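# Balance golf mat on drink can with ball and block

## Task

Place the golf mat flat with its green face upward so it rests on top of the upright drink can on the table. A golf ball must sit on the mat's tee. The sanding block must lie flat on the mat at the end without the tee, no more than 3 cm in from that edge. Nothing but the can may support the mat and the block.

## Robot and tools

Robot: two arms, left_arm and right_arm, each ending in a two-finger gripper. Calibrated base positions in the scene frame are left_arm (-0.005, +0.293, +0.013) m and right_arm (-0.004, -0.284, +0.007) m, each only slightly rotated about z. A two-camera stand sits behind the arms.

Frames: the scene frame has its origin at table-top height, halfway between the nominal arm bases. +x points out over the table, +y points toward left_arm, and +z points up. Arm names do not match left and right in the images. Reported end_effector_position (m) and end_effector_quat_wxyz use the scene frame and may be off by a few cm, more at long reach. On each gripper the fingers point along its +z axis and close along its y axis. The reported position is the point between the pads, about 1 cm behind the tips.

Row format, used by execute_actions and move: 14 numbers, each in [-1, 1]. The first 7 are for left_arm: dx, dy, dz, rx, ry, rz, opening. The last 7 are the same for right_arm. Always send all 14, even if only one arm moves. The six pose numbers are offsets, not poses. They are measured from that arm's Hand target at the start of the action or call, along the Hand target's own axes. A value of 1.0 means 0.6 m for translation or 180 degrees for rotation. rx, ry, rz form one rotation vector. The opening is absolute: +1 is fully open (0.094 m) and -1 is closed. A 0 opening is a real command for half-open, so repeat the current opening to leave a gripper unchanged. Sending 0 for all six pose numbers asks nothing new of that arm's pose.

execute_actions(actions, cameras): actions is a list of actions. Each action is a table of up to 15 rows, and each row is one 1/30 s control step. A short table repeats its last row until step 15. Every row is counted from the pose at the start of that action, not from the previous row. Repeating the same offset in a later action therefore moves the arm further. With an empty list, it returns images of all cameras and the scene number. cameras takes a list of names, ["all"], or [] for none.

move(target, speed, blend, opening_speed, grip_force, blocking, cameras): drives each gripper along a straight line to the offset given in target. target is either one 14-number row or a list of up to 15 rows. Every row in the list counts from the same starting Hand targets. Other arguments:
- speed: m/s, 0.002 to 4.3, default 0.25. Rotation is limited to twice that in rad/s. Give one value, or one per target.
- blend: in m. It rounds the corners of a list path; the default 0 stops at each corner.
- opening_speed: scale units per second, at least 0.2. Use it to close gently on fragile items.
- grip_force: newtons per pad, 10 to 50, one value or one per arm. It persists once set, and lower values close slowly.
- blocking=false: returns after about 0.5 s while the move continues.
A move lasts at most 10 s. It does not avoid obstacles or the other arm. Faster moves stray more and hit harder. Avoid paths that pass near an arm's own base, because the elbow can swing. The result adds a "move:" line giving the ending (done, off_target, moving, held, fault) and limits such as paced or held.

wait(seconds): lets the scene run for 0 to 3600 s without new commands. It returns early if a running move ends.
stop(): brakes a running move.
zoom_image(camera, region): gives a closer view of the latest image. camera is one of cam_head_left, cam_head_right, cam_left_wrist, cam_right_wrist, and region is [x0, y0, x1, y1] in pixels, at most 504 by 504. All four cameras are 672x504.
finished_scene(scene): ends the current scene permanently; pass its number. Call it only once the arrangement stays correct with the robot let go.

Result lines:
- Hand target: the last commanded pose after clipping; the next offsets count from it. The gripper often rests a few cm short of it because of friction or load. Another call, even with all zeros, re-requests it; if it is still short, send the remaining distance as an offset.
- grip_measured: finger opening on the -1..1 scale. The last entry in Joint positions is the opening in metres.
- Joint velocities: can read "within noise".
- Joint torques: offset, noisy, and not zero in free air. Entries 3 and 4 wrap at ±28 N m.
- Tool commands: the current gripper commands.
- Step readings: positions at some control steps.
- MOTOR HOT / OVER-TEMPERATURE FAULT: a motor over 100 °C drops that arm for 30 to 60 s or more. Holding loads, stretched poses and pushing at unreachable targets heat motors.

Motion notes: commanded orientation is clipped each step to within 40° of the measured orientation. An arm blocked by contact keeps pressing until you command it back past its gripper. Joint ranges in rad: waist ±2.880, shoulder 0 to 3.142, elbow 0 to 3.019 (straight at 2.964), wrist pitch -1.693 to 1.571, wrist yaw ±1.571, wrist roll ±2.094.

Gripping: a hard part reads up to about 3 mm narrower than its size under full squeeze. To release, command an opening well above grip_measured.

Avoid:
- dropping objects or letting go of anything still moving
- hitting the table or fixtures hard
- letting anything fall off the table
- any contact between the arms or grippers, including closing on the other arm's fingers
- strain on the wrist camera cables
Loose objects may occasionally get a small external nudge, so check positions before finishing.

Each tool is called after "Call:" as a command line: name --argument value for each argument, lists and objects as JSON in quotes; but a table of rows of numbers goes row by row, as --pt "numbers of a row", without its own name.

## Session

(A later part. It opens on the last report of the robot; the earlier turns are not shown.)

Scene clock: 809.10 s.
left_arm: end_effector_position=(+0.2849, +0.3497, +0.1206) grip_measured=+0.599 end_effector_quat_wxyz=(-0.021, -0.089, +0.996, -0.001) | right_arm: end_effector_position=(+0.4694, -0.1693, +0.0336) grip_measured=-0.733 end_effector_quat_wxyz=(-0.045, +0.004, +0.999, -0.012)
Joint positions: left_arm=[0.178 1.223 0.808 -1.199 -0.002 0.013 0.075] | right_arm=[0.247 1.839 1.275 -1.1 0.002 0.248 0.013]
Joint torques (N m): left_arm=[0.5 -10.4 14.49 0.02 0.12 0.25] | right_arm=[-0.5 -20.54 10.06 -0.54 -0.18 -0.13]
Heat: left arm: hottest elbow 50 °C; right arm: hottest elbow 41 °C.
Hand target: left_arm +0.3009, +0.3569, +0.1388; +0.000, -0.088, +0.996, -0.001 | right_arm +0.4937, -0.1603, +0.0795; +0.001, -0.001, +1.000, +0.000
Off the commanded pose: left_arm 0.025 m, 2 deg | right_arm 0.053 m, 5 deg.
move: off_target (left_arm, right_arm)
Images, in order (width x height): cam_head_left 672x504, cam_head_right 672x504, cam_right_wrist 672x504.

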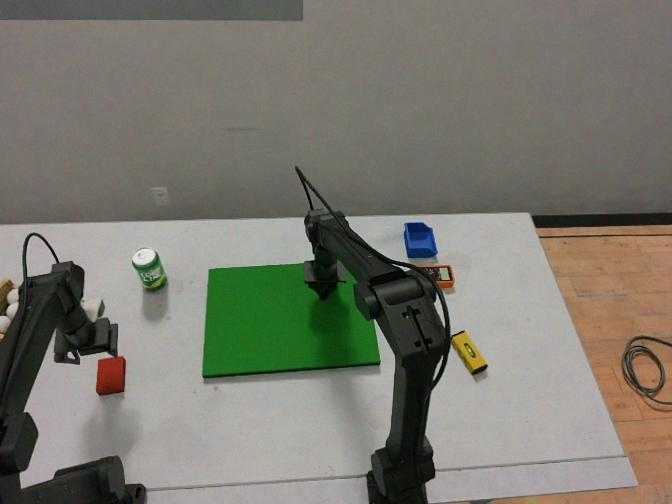

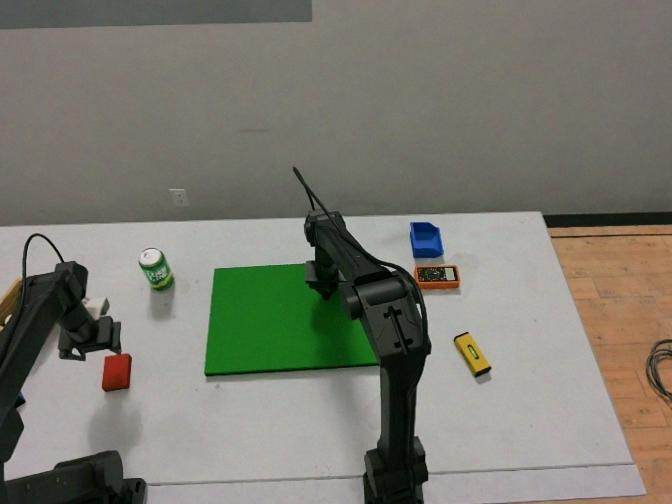

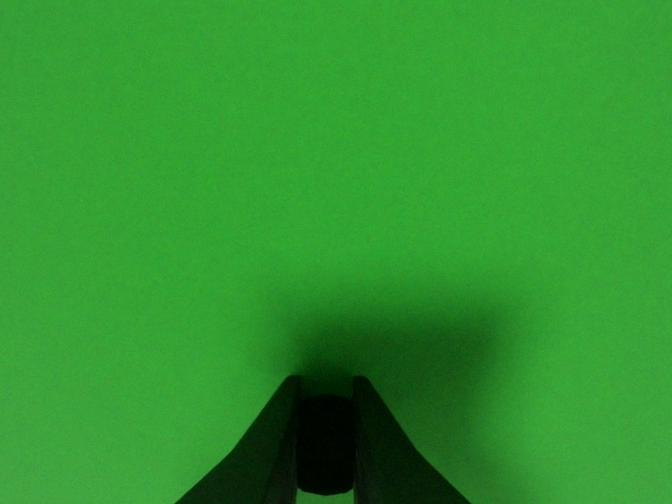

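Call:
move --target '[0,0,0,0,0,0,0.6,-0.03,0,-0.11,0,0,0,-0.9]' --speed 0.1 --cameras '["cam_head_left","cam_right_wrist"]'

Call:
zoom_image --camera "cam_head_left" --region '[130, 230, 430, 390]'

Scene clock: 816.03 s.
left_arm: end_effector_position=(+0.2849, +0.3497, +0.1206) grip_measured=+0.599 end_effector_quat_wxyz=(-0.021, -0.089, +0.996, -0.001) | right_arm: end_effector_position=(+0.4792, -0.1686, +0.0861) grip_measured=-0.733 end_effector_quat_wxyz=(-0.059, +0.003, +0.998, -0.022)
Joint positions: left_arm=[0.178 1.223 0.808 -1.199 -0.002 0.013 0.075] | right_arm=[0.247 1.816 1.394 -1.275 0.014 0.248 0.013]
Joint torques (N m): left_arm=[0.56 -10.4 14.49 -0.02 0.12 0.25] | right_arm=[-1.32 -21.71 12.85 -0.54 -0.54 -0.22]
Heat: left arm: hottest elbow 50 °C; right arm: hottest elbow 41 °C.
Hand target: left_arm +0.3010, +0.3569, +0.1388; +0.000, -0.088, +0.996, -0.001 | right_arm +0.5115, -0.1602, +0.1455; +0.001, -0.001, +1.000, +0.000
Off the commanded pose: left_arm 0.025 m, 2 deg | right_arm 0.068 m, 7 deg.
move: off_target (right_arm)

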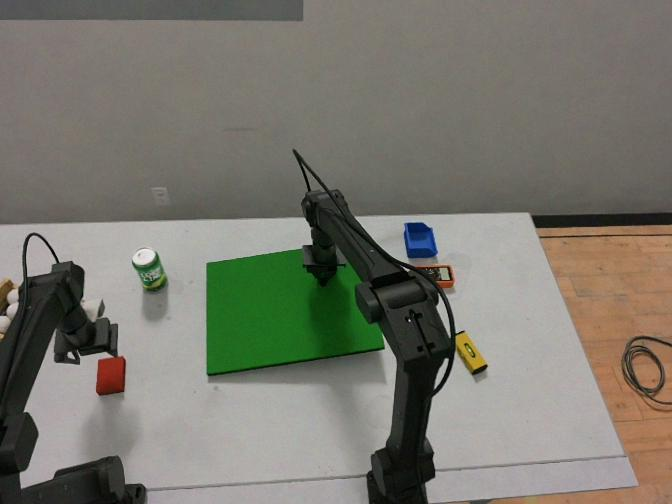

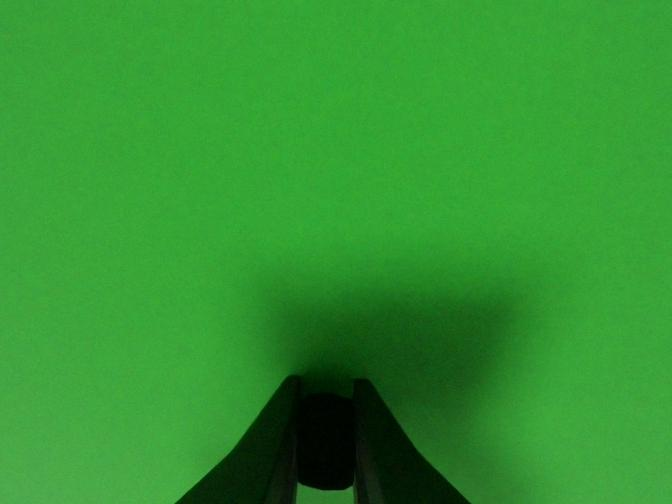

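Scaled by 1.680.

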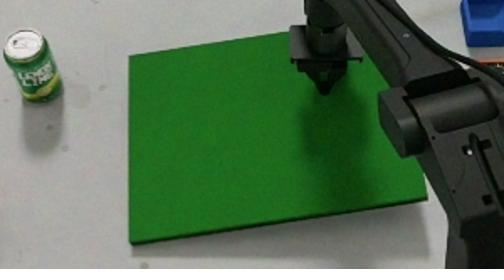

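Call:
move --pt "0 0 0 0 0 0 0.6 0 -0.283 0 0 0 0 -0.9" --pt "0 0 0 0 0 0 0.6 0.0 -0.283 0.2 0 0 0 -0.9" --pt "0 0 0 0 0 0 0.6 0.0 -0.283 0.2 0 0 0 0" --speed '[0.12,0.08,0.1]' --opening_speed 1 --cameras '["cam_head_left","cam_right_wrist"]'

Scene clock: 863.70 s.
left_arm: end_effector_position=(+0.2849, +0.3497, +0.1206) grip_measured=+0.599 end_effector_quat_wxyz=(-0.021, -0.089, +0.996, -0.001) | right_arm: end_effector_position=(+0.5123, -0.3172, +0.0575) grip_measured=-0.005 end_effector_quat_wxyz=(+0.014, -0.007, +1.000, +0.006)
Joint positions: left_arm=[0.178 1.223 0.808 -1.199 -0.002 0.013 0.075] | right_arm=[-0.061 1.806 1.302 -1.039 -0.015 -0.081 0.047]
Joint torques (N m): left_arm=[0.56 -10.4 14.49 -0.01 0.11 0.25] | right_arm=[-2.43 -12.28 5.5 2.13 0.4 -0.18]
Heat: left arm: hottest elbow 51 °C; right arm: hottest elbow 44 °C.
Hand target: left_arm +0.3010, +0.3569, +0.1388; +0.000, -0.088, +0.996, -0.001 | right_arm +0.5120, -0.3299, +0.0257; +0.001, -0.001, +1.000, +0.000
Off the commanded pose: left_arm 0.025 m, 2 deg | right_arm 0.034 m, 2 deg.
move: off_target (right_arm); target 3's new opening was sent with right_arm's hand 0.032 m and 1 deg from that target

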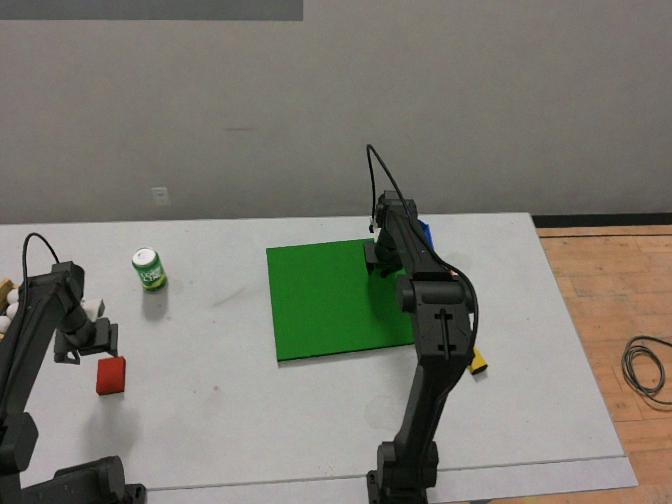

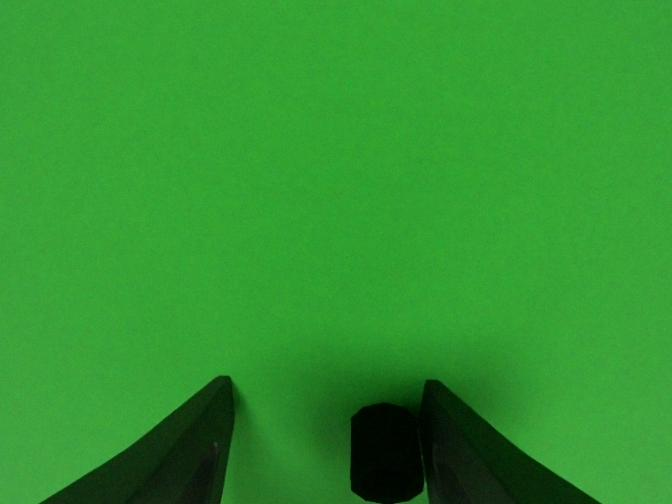

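Call:
move --pt "-0.361 -0.16 -0.103 0 0 0.055 1 0 0 -0.13 0 0 0 0" --pt "-0.361 -0.16 -0.103 0 0 0.055 1 0 0 -0.13 0 0 -0.528 0" --cameras '["cam_left_wrist","cam_right_wrist"]'

Scene clock: 877.97 s.
left_arm: end_effector_position=(+0.5148, +0.3059, +0.1948) grip_measured=+0.999 end_effector_quat_wxyz=(-0.007, -0.007, +1.000, +0.000) | right_arm: end_effector_position=(+0.4908, -0.3252, +0.0767) grip_measured=-0.003 end_effector_quat_wxyz=(+0.021, +0.736, -0.676, -0.023)
Joint positions: left_arm=[0.011 1.725 1.556 -1.416 -0.001 0.011 0.094] | right_arm=[-0.073 1.787 1.33 -1.177 0.005 -1.735 0.047]
Joint torques (N m): left_arm=[-1.79 -18.14 15.92 0.01 0.09 0.06] | right_arm=[-1.44 -17.49 10.28 0.01 -0.35 -0.2]
Heat: left arm: hottest elbow 53 °C; right arm: hottest elbow 44 °C.
Hand target: left_arm +0.5311, +0.3004, +0.2008; +0.000, -0.002, +1.000, -0.001 | right_arm +0.5117, -0.3301, +0.1036; +0.000, +0.738, -0.675, +0.001
Off the commanded pose: left_arm 0.018 m, 1 deg | right_arm 0.035 m, 4 deg.
move: off_target (left_arm, right_arm)

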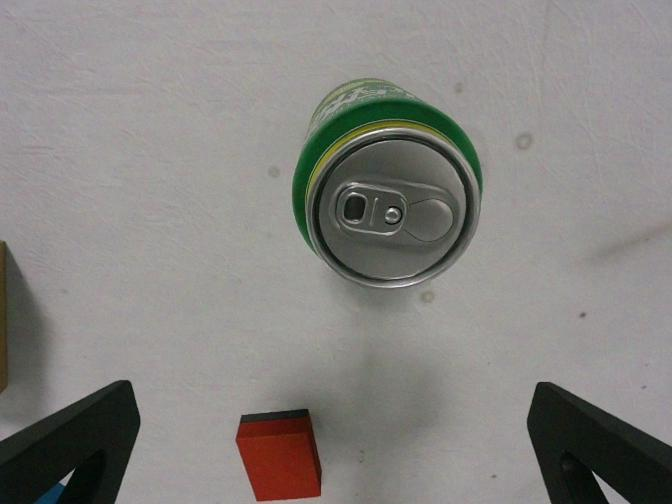

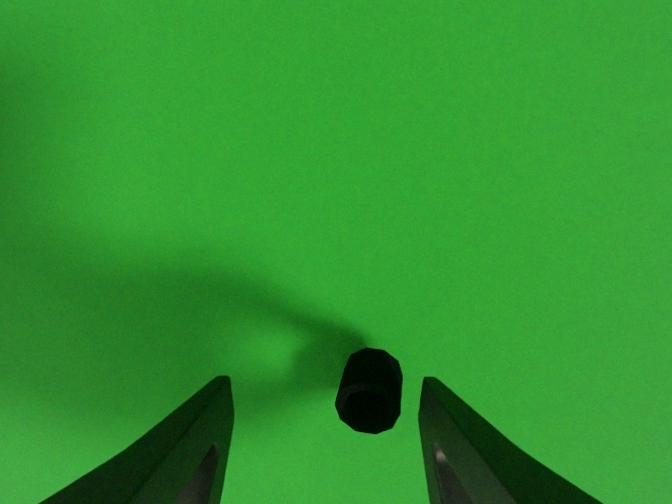

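Call:
move --pt "-0.042 -0.027 0.06 0 0 0 1 0 0 0.141 0 0 0 0" --pt "-0.042 -0.027 0.188 0 0 0 1 0 0 0.141 0 0 0 -0.85" --speed '[0.15,0.1]' --opening_speed 1 --cameras '["cam_left_wrist","cam_right_wrist","cam_head_left"]'

Scene clock: 901.57 s.
left_arm: end_effector_position=(+0.5566, +0.2917, +0.1031) grip_measured=+0.999 end_effector_quat_wxyz=(+0.009, +0.000, +1.000, +0.000) | right_arm: end_effector_position=(+0.5145, -0.3254, +0.0563) grip_measured=-0.713 end_effector_quat_wxyz=(-0.016, +0.738, -0.675, +0.017)
Joint positions: left_arm=[-0.016 1.872 1.516 -1.195 -0.001 -0.001 0.094] | right_arm=[-0.073 1.804 1.294 -1.015 -0.003 -1.739 0.013]
Joint torques (N m): left_arm=[-1.96 -20.42 9.87 0.83 0.08 -0.13] | right_arm=[-1.44 -10.7 5.49 1.74 -0.1 -0.18]
Heat: left arm: hottest elbow 58 °C; right arm: hottest elbow 45 °C.
Hand target: left_arm +0.5564, +0.2843, +0.0881; +0.000, -0.002, +1.000, -0.001 | right_arm +0.5120, -0.3300, +0.0190; +0.000, +0.738, -0.675, +0.001
Off the commanded pose: left_arm 0.017 m, 1 deg | right_arm 0.038 m, 3 deg.
move: off_target (left_arm, right_arm); target 2's new opening was sent with right_arm's hand 0.039 m and 3 deg from that target
Images, in order (width x height): cam_head_left 672x504, cam_left_wrist 672x504, cam_right_wrist 672x504.

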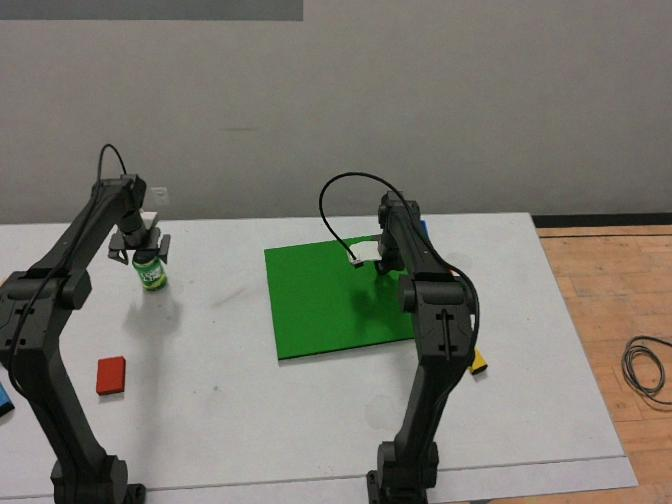

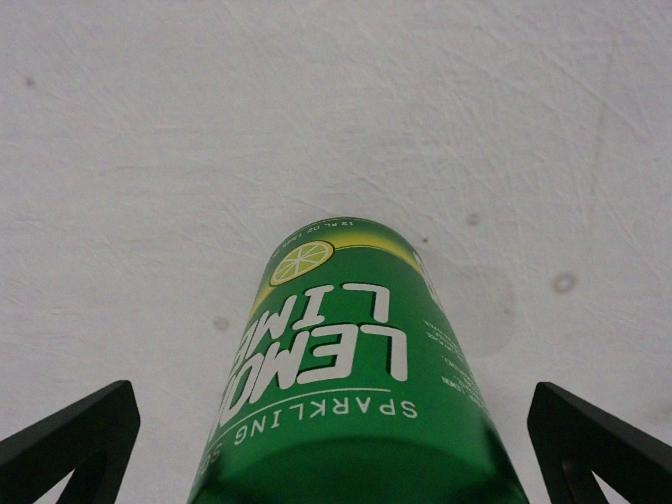

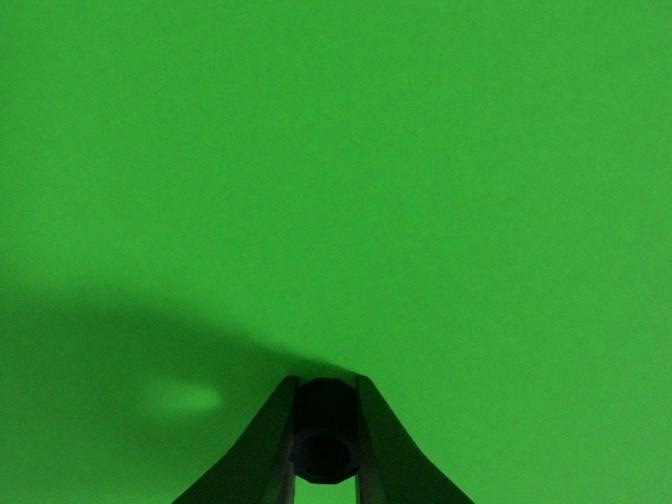

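Call:
move --pt "0 0 0 0 0 0 0.3 0 0 -0.061 0 0 0 -0.85" --pt "0 0 -0.08 0 0 0 0.3 0 0 -0.061 0 0 0 -0.85" --pt "0.092 -0.333 -0.08 0 0 0 0.3 0 0 -0.061 0 0 0 -0.85" --speed 0.15 --grip_force '[20,50]' --cameras '["cam_left_wrist","cam_head_left"]'

Scene clock: 922.77 s.
left_arm: end_effector_position=(+0.4945, +0.0883, +0.1173) grip_measured=+0.390 end_effector_quat_wxyz=(-0.020, +0.006, +1.000, +0.006) | right_arm: end_effector_position=(+0.5103, -0.3251, +0.0577) grip_measured=-0.713 end_effector_quat_wxyz=(-0.009, +0.738, -0.675, +0.010)
Joint positions: left_arm=[-0.401 1.844 1.512 -1.281 0.004 -0.375 0.065] | right_arm=[-0.073 1.803 1.299 -1.039 -0.003 -1.739 0.013]
Joint torques (N m): left_arm=[-1.08 -23.77 12.26 0.32 -0.11 -0.15] | right_arm=[-1.67 -14.62 8.25 -0.76 -0.1 -0.18]
Heat: left arm: hottest elbow 54 °C; right arm: hottest elbow 43 °C.
Hand target: left_arm +0.5019, +0.0844, +0.1362; +0.000, -0.002, +1.000, -0.001 | right_arm +0.5119, -0.3300, +0.0556; -0.001, +0.738, -0.675, +0.001
Off the commanded pose: left_arm 0.021 m, 3 deg | right_arm 0.006 m, 1 deg.
grip_force (N): 20, 50
move: off_target (left_arm)
Images, in order (width x height): cam_head_left 672x504, cam_left_wrist 672x504.

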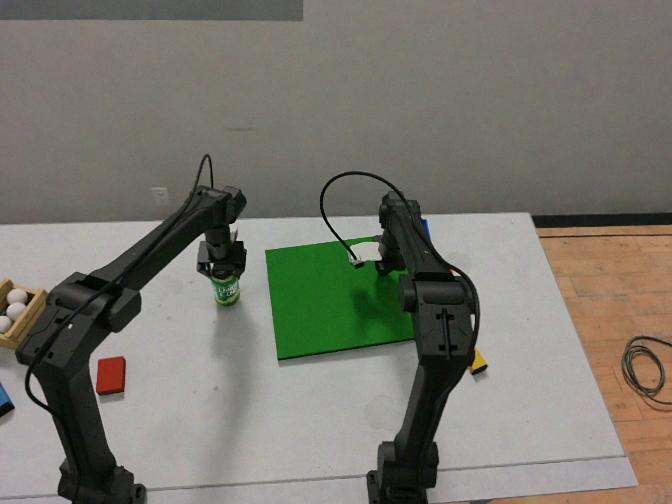

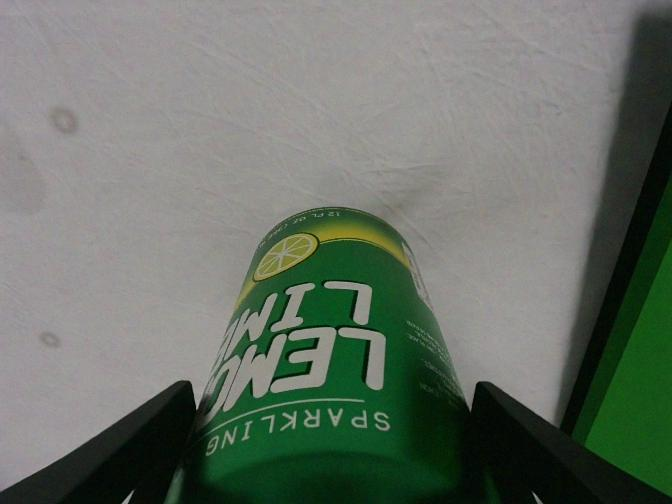

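Call:
move --pt "0 0 0.08 0 0 0 0.3 0 0 0 0 0 0 -0.85" --pt "0 0 0.08 0 0 0 0.95 0 0 0 0 0 0 -0.85" --pt "0 0 -0.14 0 0 0 0.95 0 0 0 0 0 0 -0.85" --speed '[0.06,0.1,0.15]' --opening_speed 0.8 --cameras '["cam_left_wrist","cam_head_left"]'

Call:
zoom_image --camera "cam_head_left" --region '[190, 220, 490, 380]'

Scene clock: 937.67 s.
left_arm: end_effector_position=(+0.4896, +0.0910, +0.2049) grip_measured=+0.949 end_effector_quat_wxyz=(-0.015, +0.005, +1.000, +0.006) | right_arm: end_effector_position=(+0.5103, -0.3251, +0.0577) grip_measured=-0.713 end_effector_quat_wxyz=(-0.009, +0.738, -0.675, +0.010)
Joint positions: left_arm=[-0.401 1.771 1.645 -1.477 0.001 -0.376 0.092] | right_arm=[-0.073 1.803 1.299 -1.039 -0.003 -1.739 0.013]
Joint torques (N m): left_arm=[-1.08 -20.66 15.83 -0.03 0.02 -0.13] | right_arm=[-1.61 -14.33 8.31 -0.83 -0.11 -0.17]
Heat: left arm: hottest elbow 55 °C; right arm: hottest elbow 42 °C.
Hand target: left_arm +0.5019, +0.0844, +0.2202; +0.000, -0.002, +1.000, -0.001 | right_arm +0.5119, -0.3300, +0.0556; -0.001, +0.738, -0.675, +0.001
Off the commanded pose: left_arm 0.021 m, 2 deg | right_arm 0.006 m, 1 deg.
grip_force (N): 20, 50
move: off_target (left_arm); target 2's new opening was sent with left_arm's hand 0.014 m and 1 deg from that target
Images, in order (width x height): cam_head_left 672x504, cam_left_wrist 672x504.

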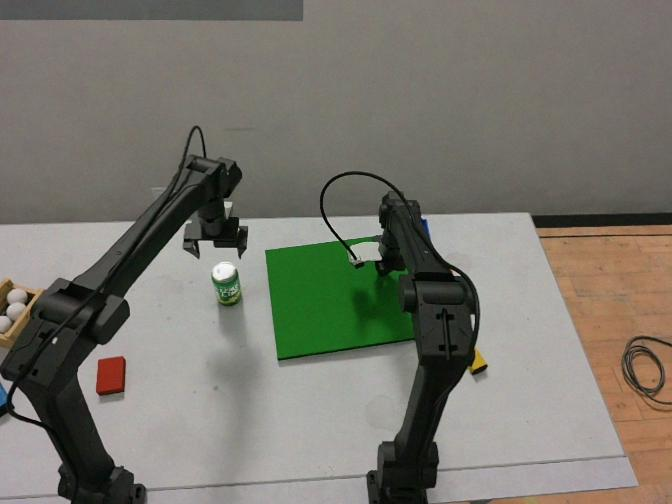

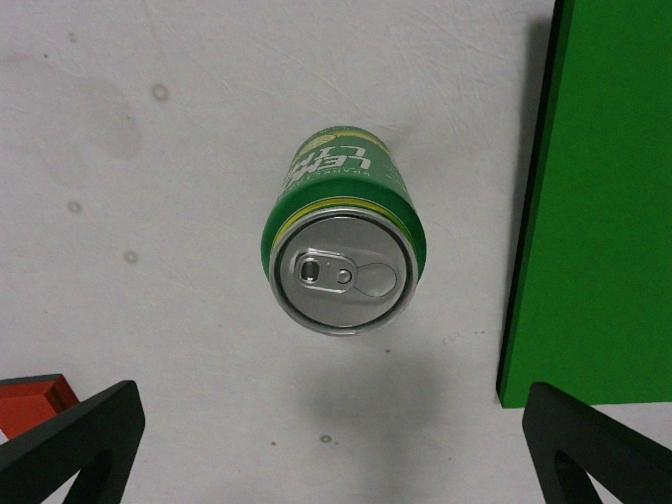

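Scaled by 1.680.

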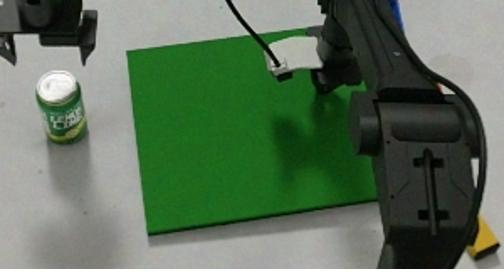

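Call:
move --target '[0,0,0,0,0,0,0.95,0,0,-0.12,0,0,0,-0.95]' --speed 0.08 --cameras '["cam_left_wrist","cam_head_left","cam_head_right"]'

Call:
zoom_image --camera "cam_head_left" --region '[190, 220, 490, 380]'

Scene clock: 960.77 s.
left_arm: end_effector_position=(+0.4895, +0.0911, +0.2049) grip_measured=+0.949 end_effector_quat_wxyz=(-0.015, +0.005, +1.000, +0.006) | right_arm: end_effector_position=(+0.4838, -0.3262, +0.0724) grip_measured=-0.713 end_effector_quat_wxyz=(+0.035, +0.734, -0.677, -0.040)
Joint positions: left_arm=[-0.401 1.771 1.645 -1.477 0.001 -0.376 0.092] | right_arm=[-0.076 1.802 1.336 -1.21 0.006 -1.734 0.013]
Joint torques (N m): left_arm=[-1.03 -20.66 15.83 -0.02 0.02 -0.13] | right_arm=[-1.14 -21.01 11.86 -0.99 -0.37 -0.23]
Heat: left arm: hottest elbow 55 °C; right arm: hottest elbow 42 °C.
Hand target: left_arm +0.5018, +0.0845, +0.2202; +0.000, -0.002, +1.000, -0.001 | right_arm +0.5118, -0.3299, +0.1277; -0.001, +0.738, -0.675, +0.001
Off the commanded pose: left_arm 0.021 m, 2 deg | right_arm 0.062 m, 6 deg.
grip_force (N): 20, 50
move: off_target (right_arm)
Images, in order (width x height): cam_head_left 672x504, cam_head_right 672x504, cam_left_wrist 672x504.

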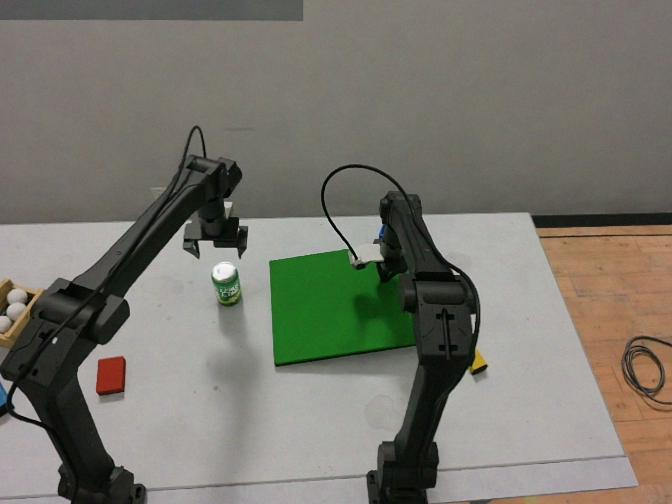

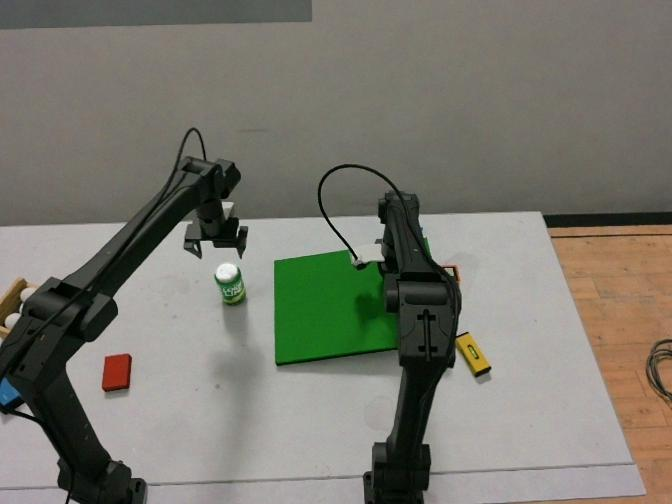

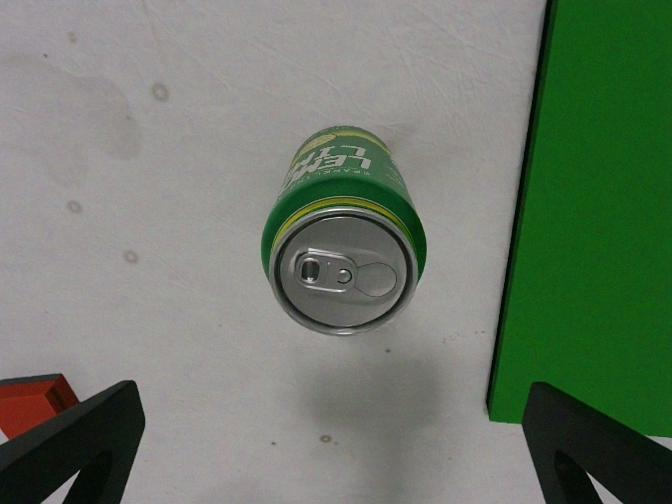

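Scaled by 1.680.

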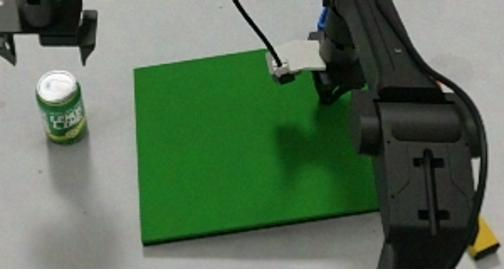

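Call:
move --target '[0,0,0,0,0,0,0.95,0,-0.04,-0.18,0,0,0,-0.95]' --speed 0.1 --cameras '["cam_left_wrist","cam_head_left","cam_right_wrist"]'

Call:
zoom_image --camera "cam_head_left" --region '[190, 220, 490, 380]'

Scene clock: 967.67 s.
left_arm: end_effector_position=(+0.4895, +0.0911, +0.2049) grip_measured=+0.949 end_effector_quat_wxyz=(-0.015, +0.005, +1.000, +0.006) | right_arm: end_effector_position=(+0.5148, -0.3303, +0.1824) grip_measured=-0.713 end_effector_quat_wxyz=(+0.036, +0.734, -0.677, -0.034)
Joint positions: left_arm=[-0.401 1.771 1.645 -1.477 0.001 -0.376 0.092] | right_arm=[-0.076 1.786 1.618 -1.502 0.015 -1.734 0.013]
Joint torques (N m): left_arm=[-1.03 -20.66 15.83 -0.01 0.02 -0.13] | right_arm=[-0.32 -19.6 13.81 -0.92 -0.72 -0.17]
Heat: left arm: hottest elbow 55 °C; right arm: hottest elbow 43 °C.
Hand target: left_arm +0.5018, +0.0845, +0.2202; +0.000, -0.002, +1.000, -0.001 | right_arm +0.5355, -0.3278, +0.2356; +0.000, +0.738, -0.675, +0.001
Off the commanded pose: left_arm 0.021 m, 2 deg | right_arm 0.057 m, 6 deg.
grip_force (N): 20, 50
move: off_target (right_arm)
Images, in order (width x height): cam_head_left 672x504, cam_left_wrist 672x504, cam_right_wrist 672x504.

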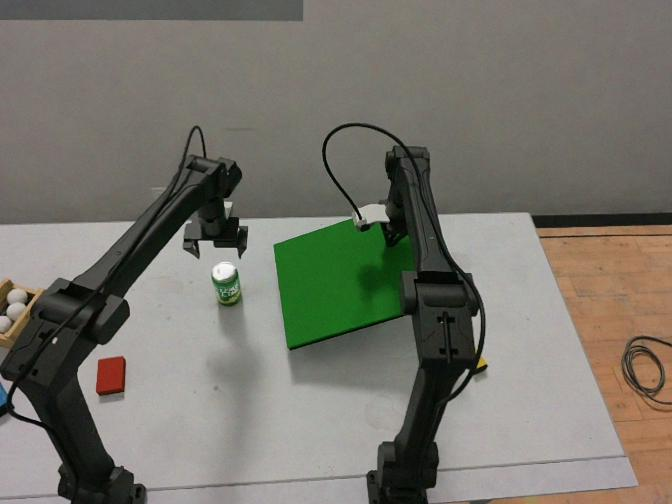

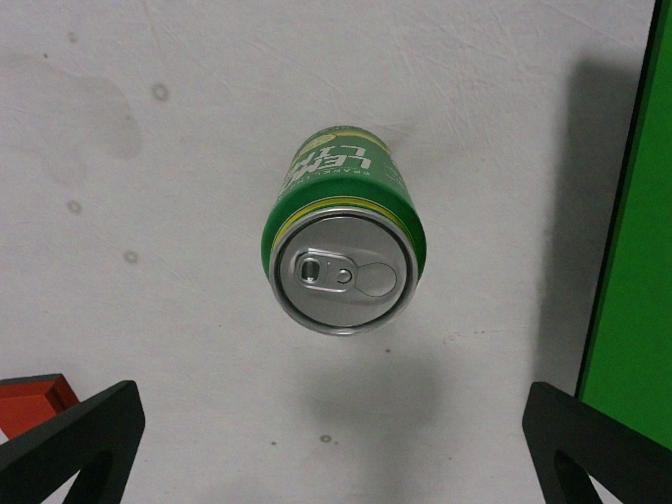

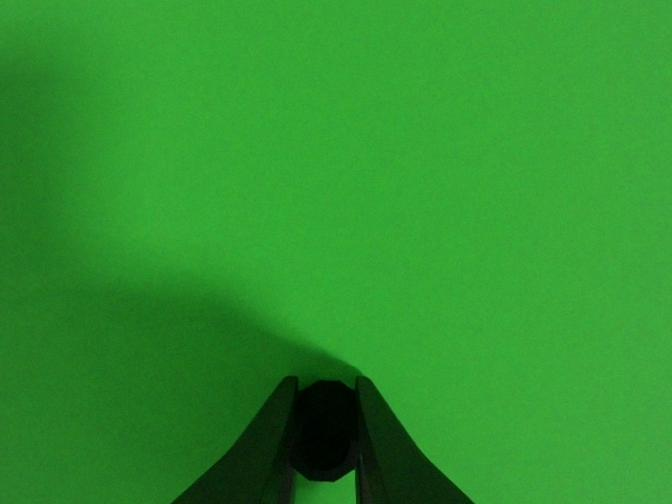

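Scaled by 1.680.

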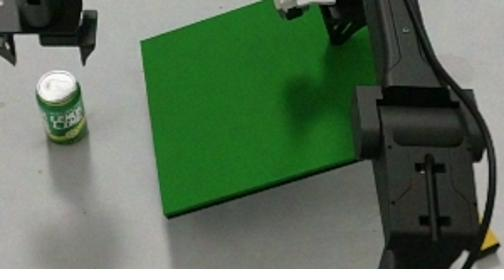

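Call:
move --target '[0,0.2,-0.1,0,0,0,0.95,0,0,-0.16,0.033,0,0,-0.95]' --speed 0.12 --cameras '["cam_left_wrist","cam_head_left","cam_head_right"]'

Scene clock: 989.73 s.
left_arm: end_effector_position=(+0.4896, +0.2022, +0.2581) grip_measured=+0.949 end_effector_quat_wxyz=(-0.023, -0.006, +1.000, +0.004) | right_arm: end_effector_position=(+0.5254, -0.3293, +0.2615) grip_measured=-0.713 end_effector_quat_wxyz=(+0.011, +0.735, -0.678, -0.011)
Joint positions: left_arm=[-0.195 1.685 1.67 -1.602 0 -0.194 0.092] | right_arm=[-0.076 1.753 1.784 -1.632 0.004 -1.735 0.013]
Joint torques (N m): left_arm=[-0.03 -20.19 16.09 -0.03 0.01 0.26] | right_arm=[-1.32 -21.42 14.3 -0.62 -0.92 -0.21]
Heat: left arm: hottest elbow 56 °C; right arm: hottest elbow 45 °C.
Hand target: left_arm +0.5014, +0.2045, +0.2801; +0.000, -0.002, +1.000, -0.001 | right_arm +0.5354, -0.3278, +0.3315; -0.039, +0.737, -0.674, +0.035
Off the commanded pose: left_arm 0.025 m, 3 deg | right_arm 0.071 m, 8 deg.
grip_force (N): 20, 50
move: off_target (left_arm, right_arm)
Images, in order (width x height): cam_head_left 672x504, cam_head_right 672x504, cam_left_wrist 672x504.

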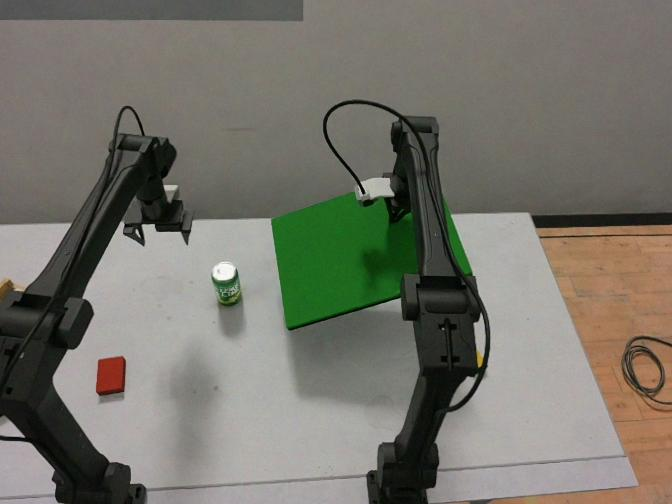

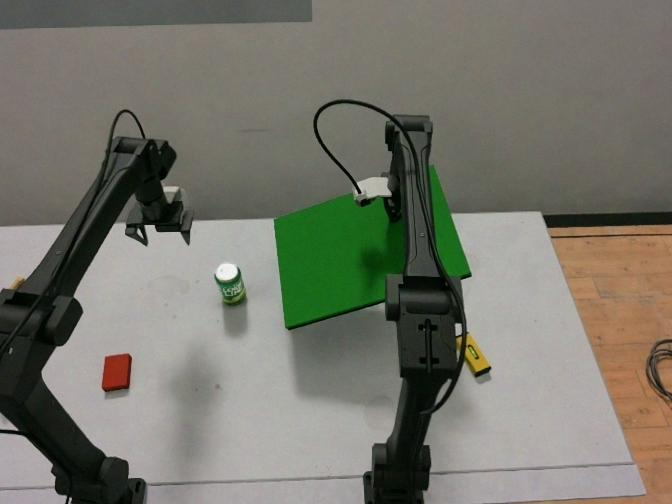

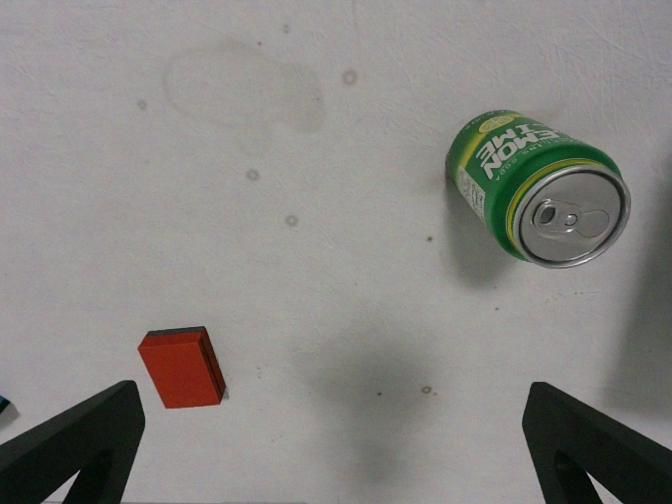

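Call:
move --pt "0.25 0.417 0 0 0 0 0.95 0 0 -0.03 0 0 0 -0.95" --pt "0.25 0.417 0 0 0 0 0.95 -0.546 -0.064 -0.03 0 0 0 -0.95" --speed '[0.2,0.12]' --cameras '["cam_left_wrist","cam_head_left","cam_head_right"]'

Call:
zoom_image --camera "cam_head_right" --region '[130, 180, 430, 360]'

Scene clock: 1017.13 s.
left_arm: end_effector_position=(+0.3524, +0.4513, +0.2812) grip_measured=+0.949 end_effector_quat_wxyz=(-0.004, -0.006, +1.000, -0.001) | right_arm: end_effector_position=(+0.5344, -0.0055, +0.2796) grip_measured=-0.713 end_effector_quat_wxyz=(-0.006, +0.744, -0.667, +0.032)
Joint positions: left_arm=[0.402 1.366 1.37 -1.584 -0.001 0.405 0.092] | right_arm=[0.502 1.939 2.099 -1.698 0.057 -1.185 0.013]
Joint torques (N m): left_arm=[0.09 -14.56 10.18 0.81 0.13 0.26] | right_arm=[-0.79 -23.71 14.78 0.08 -0.72 0.06]
Heat: left arm: hottest elbow 59 °C; right arm: hottest elbow 52 °C.
Hand target: left_arm +0.3505, +0.4541, +0.2797; +0.000, -0.002, +1.000, -0.001 | right_arm +0.5426, +0.0016, +0.3534; -0.039, +0.737, -0.674, +0.036
Off the commanded pose: left_arm 0.004 m, 1 deg | right_arm 0.075 m, 4 deg.
joint sent to its limit (right arm) — joint 4 (wrist pitch), lower limit. The joint targets are off in position and orientation.
grip_force (N): 20, 50
move: off_target (right_arm)
Images, in order (width x height): cam_head_left 672x504, cam_head_right 672x504, cam_left_wrist 672x504.

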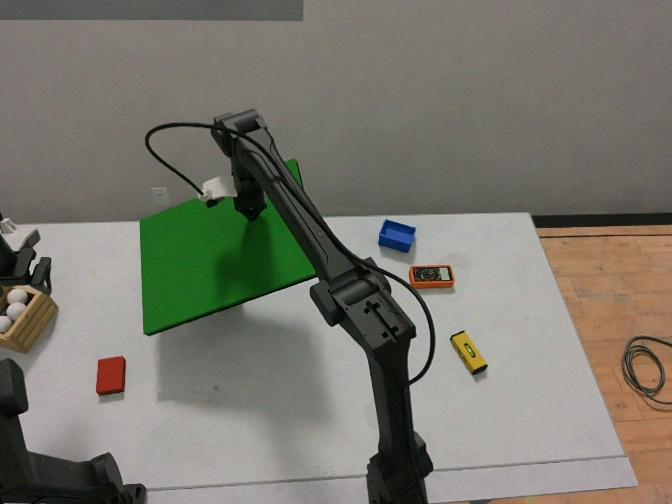

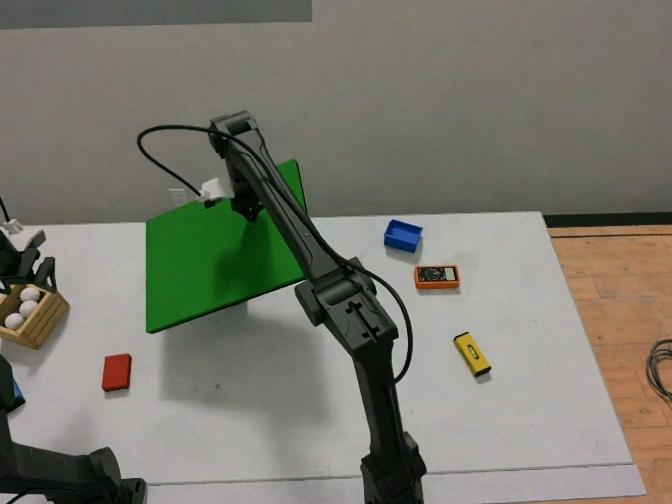

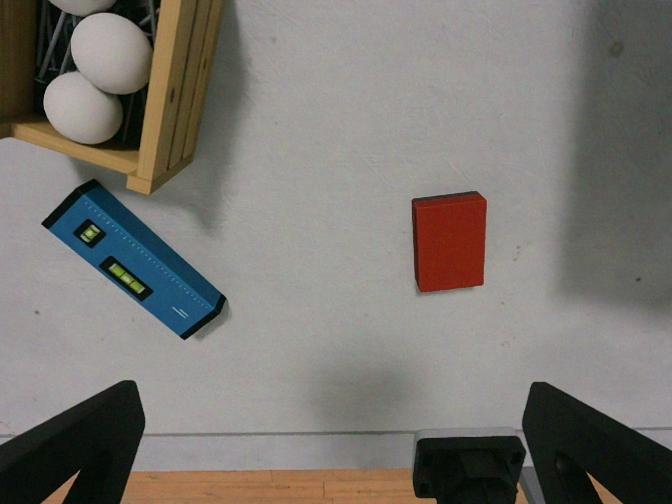

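Scaled by 1.680.

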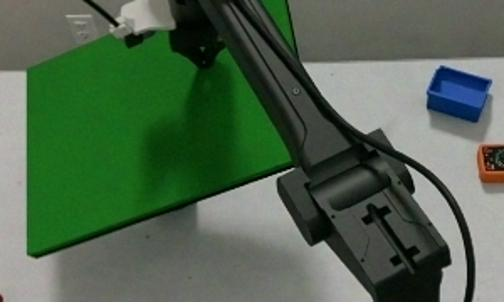

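Call:
move --target '[0,0,0,0,0,0,0.95,0,0.027,0.22,0,0,0,-0.95]' --speed 0.08 --cameras '["cam_head_left","cam_head_right"]'

Call:
zoom_image --camera "cam_head_right" --region '[130, 180, 430, 360]'

Scene clock: 1030.83 s.
left_arm: end_effector_position=(+0.3524, +0.4513, +0.2812) grip_measured=+0.949 end_effector_quat_wxyz=(-0.004, -0.006, +1.000, -0.001) | right_arm: end_effector_position=(+0.5367, -0.0039, +0.1887) grip_measured=-0.713 end_effector_quat_wxyz=(-0.003, +0.742, -0.670, +0.031)
Joint positions: left_arm=[0.402 1.366 1.37 -1.584 -0.001 0.405 0.092] | right_arm=[0.502 1.94 1.862 -1.467 0.055 -1.179 0.013]
Joint torques (N m): left_arm=[0.15 -14.62 10.18 0.81 0.13 0.26] | right_arm=[-1.03 -22.89 8.83 0.77 -0.64 0.05]
Heat: left arm: hottest elbow 56 °C; right arm: hottest elbow 54 °C.
Hand target: left_arm +0.3505, +0.4541, +0.2797; +0.000, -0.002, +1.000, -0.001 | right_arm +0.5402, +0.0014, +0.2205; -0.039, +0.737, -0.674, +0.036
Off the commanded pose: left_arm 0.004 m, 1 deg | right_arm 0.032 m, 4 deg.
grip_force (N): 20, 50
move: off_target (right_arm)

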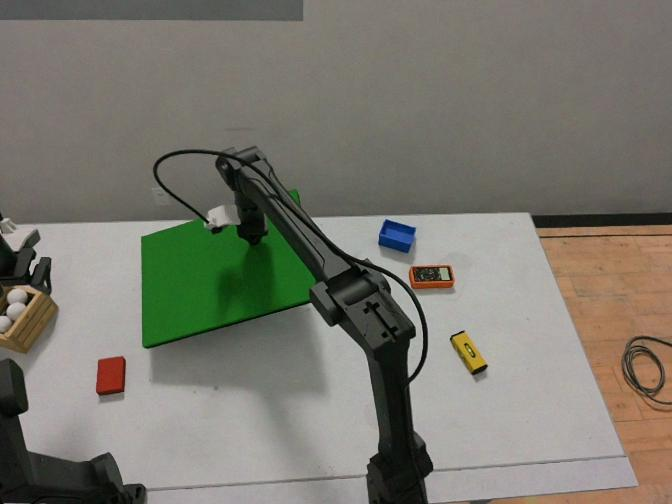

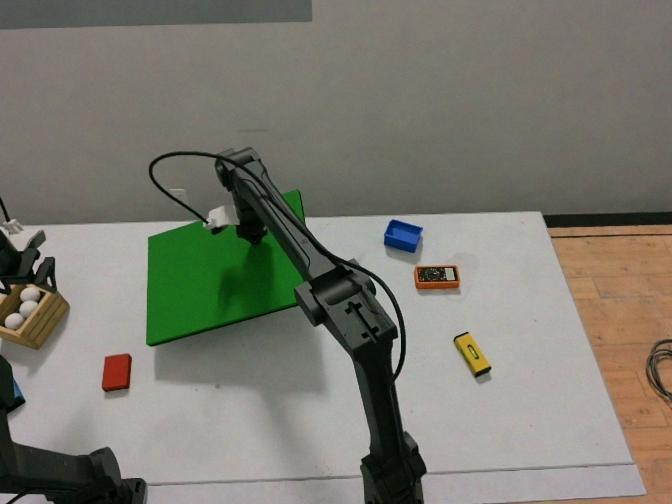

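Scaled by 1.680.

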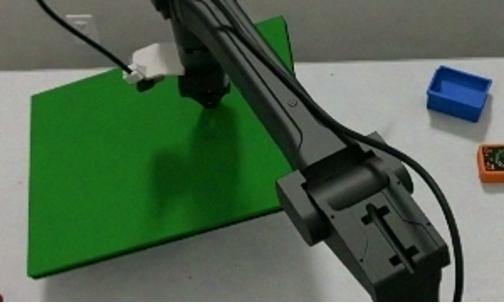

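Call:
move --target '[0,0,0,0,0,0,0.95,0,0.007,0.065,0,0,0,-0.95]' --speed 0.05 --cameras '["cam_head_left","cam_head_right"]'

Call:
zoom_image --camera "cam_head_right" --region '[130, 180, 430, 360]'

Scene clock: 1037.47 s.
left_arm: end_effector_position=(+0.3524, +0.4513, +0.2812) grip_measured=+0.949 end_effector_quat_wxyz=(-0.004, -0.006, +1.000, -0.001) | right_arm: end_effector_position=(+0.5373, -0.0025, +0.1609) grip_measured=-0.713 end_effector_quat_wxyz=(-0.013, +0.742, -0.670, +0.030)
Joint positions: left_arm=[0.402 1.366 1.37 -1.584 -0.001 0.405 0.092] | right_arm=[0.501 1.94 1.789 -1.375 0.049 -1.179 0.013]
Joint torques (N m): left_arm=[0.09 -14.56 10.18 0.81 0.13 0.26] | right_arm=[-1.03 -22.12 7.51 1.11 -0.4 0.04]
Heat: left arm: hottest elbow 55 °C; right arm: hottest elbow 53 °C.
Hand target: left_arm +0.3505, +0.4541, +0.2797; +0.000, -0.002, +1.000, -0.001 | right_arm +0.5401, +0.0013, +0.1812; -0.039, +0.737, -0.674, +0.036
Off the commanded pose: left_arm 0.004 m, 1 deg | right_arm 0.021 m, 3 deg.
grip_force (N): 20, 50
move: off_target (right_arm)

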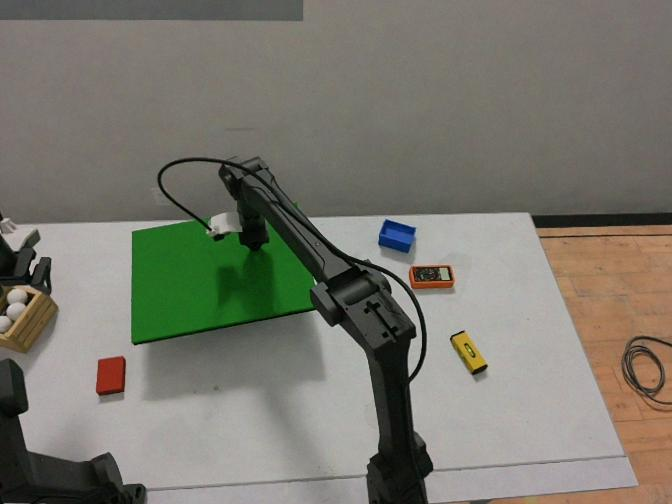

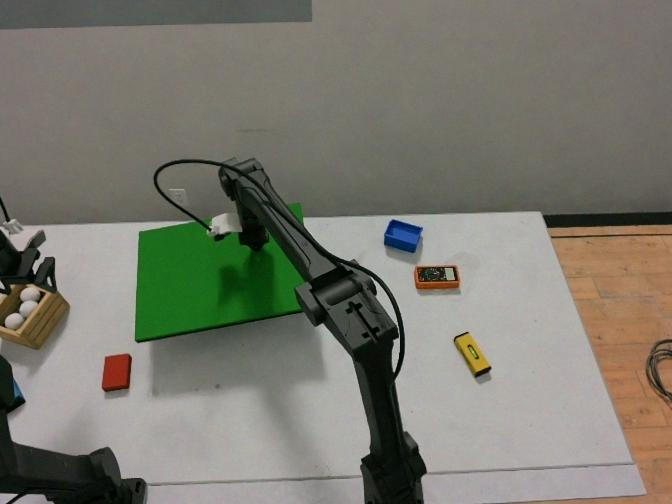

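Scaled by 1.680.

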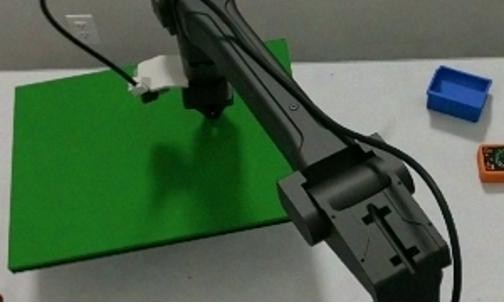

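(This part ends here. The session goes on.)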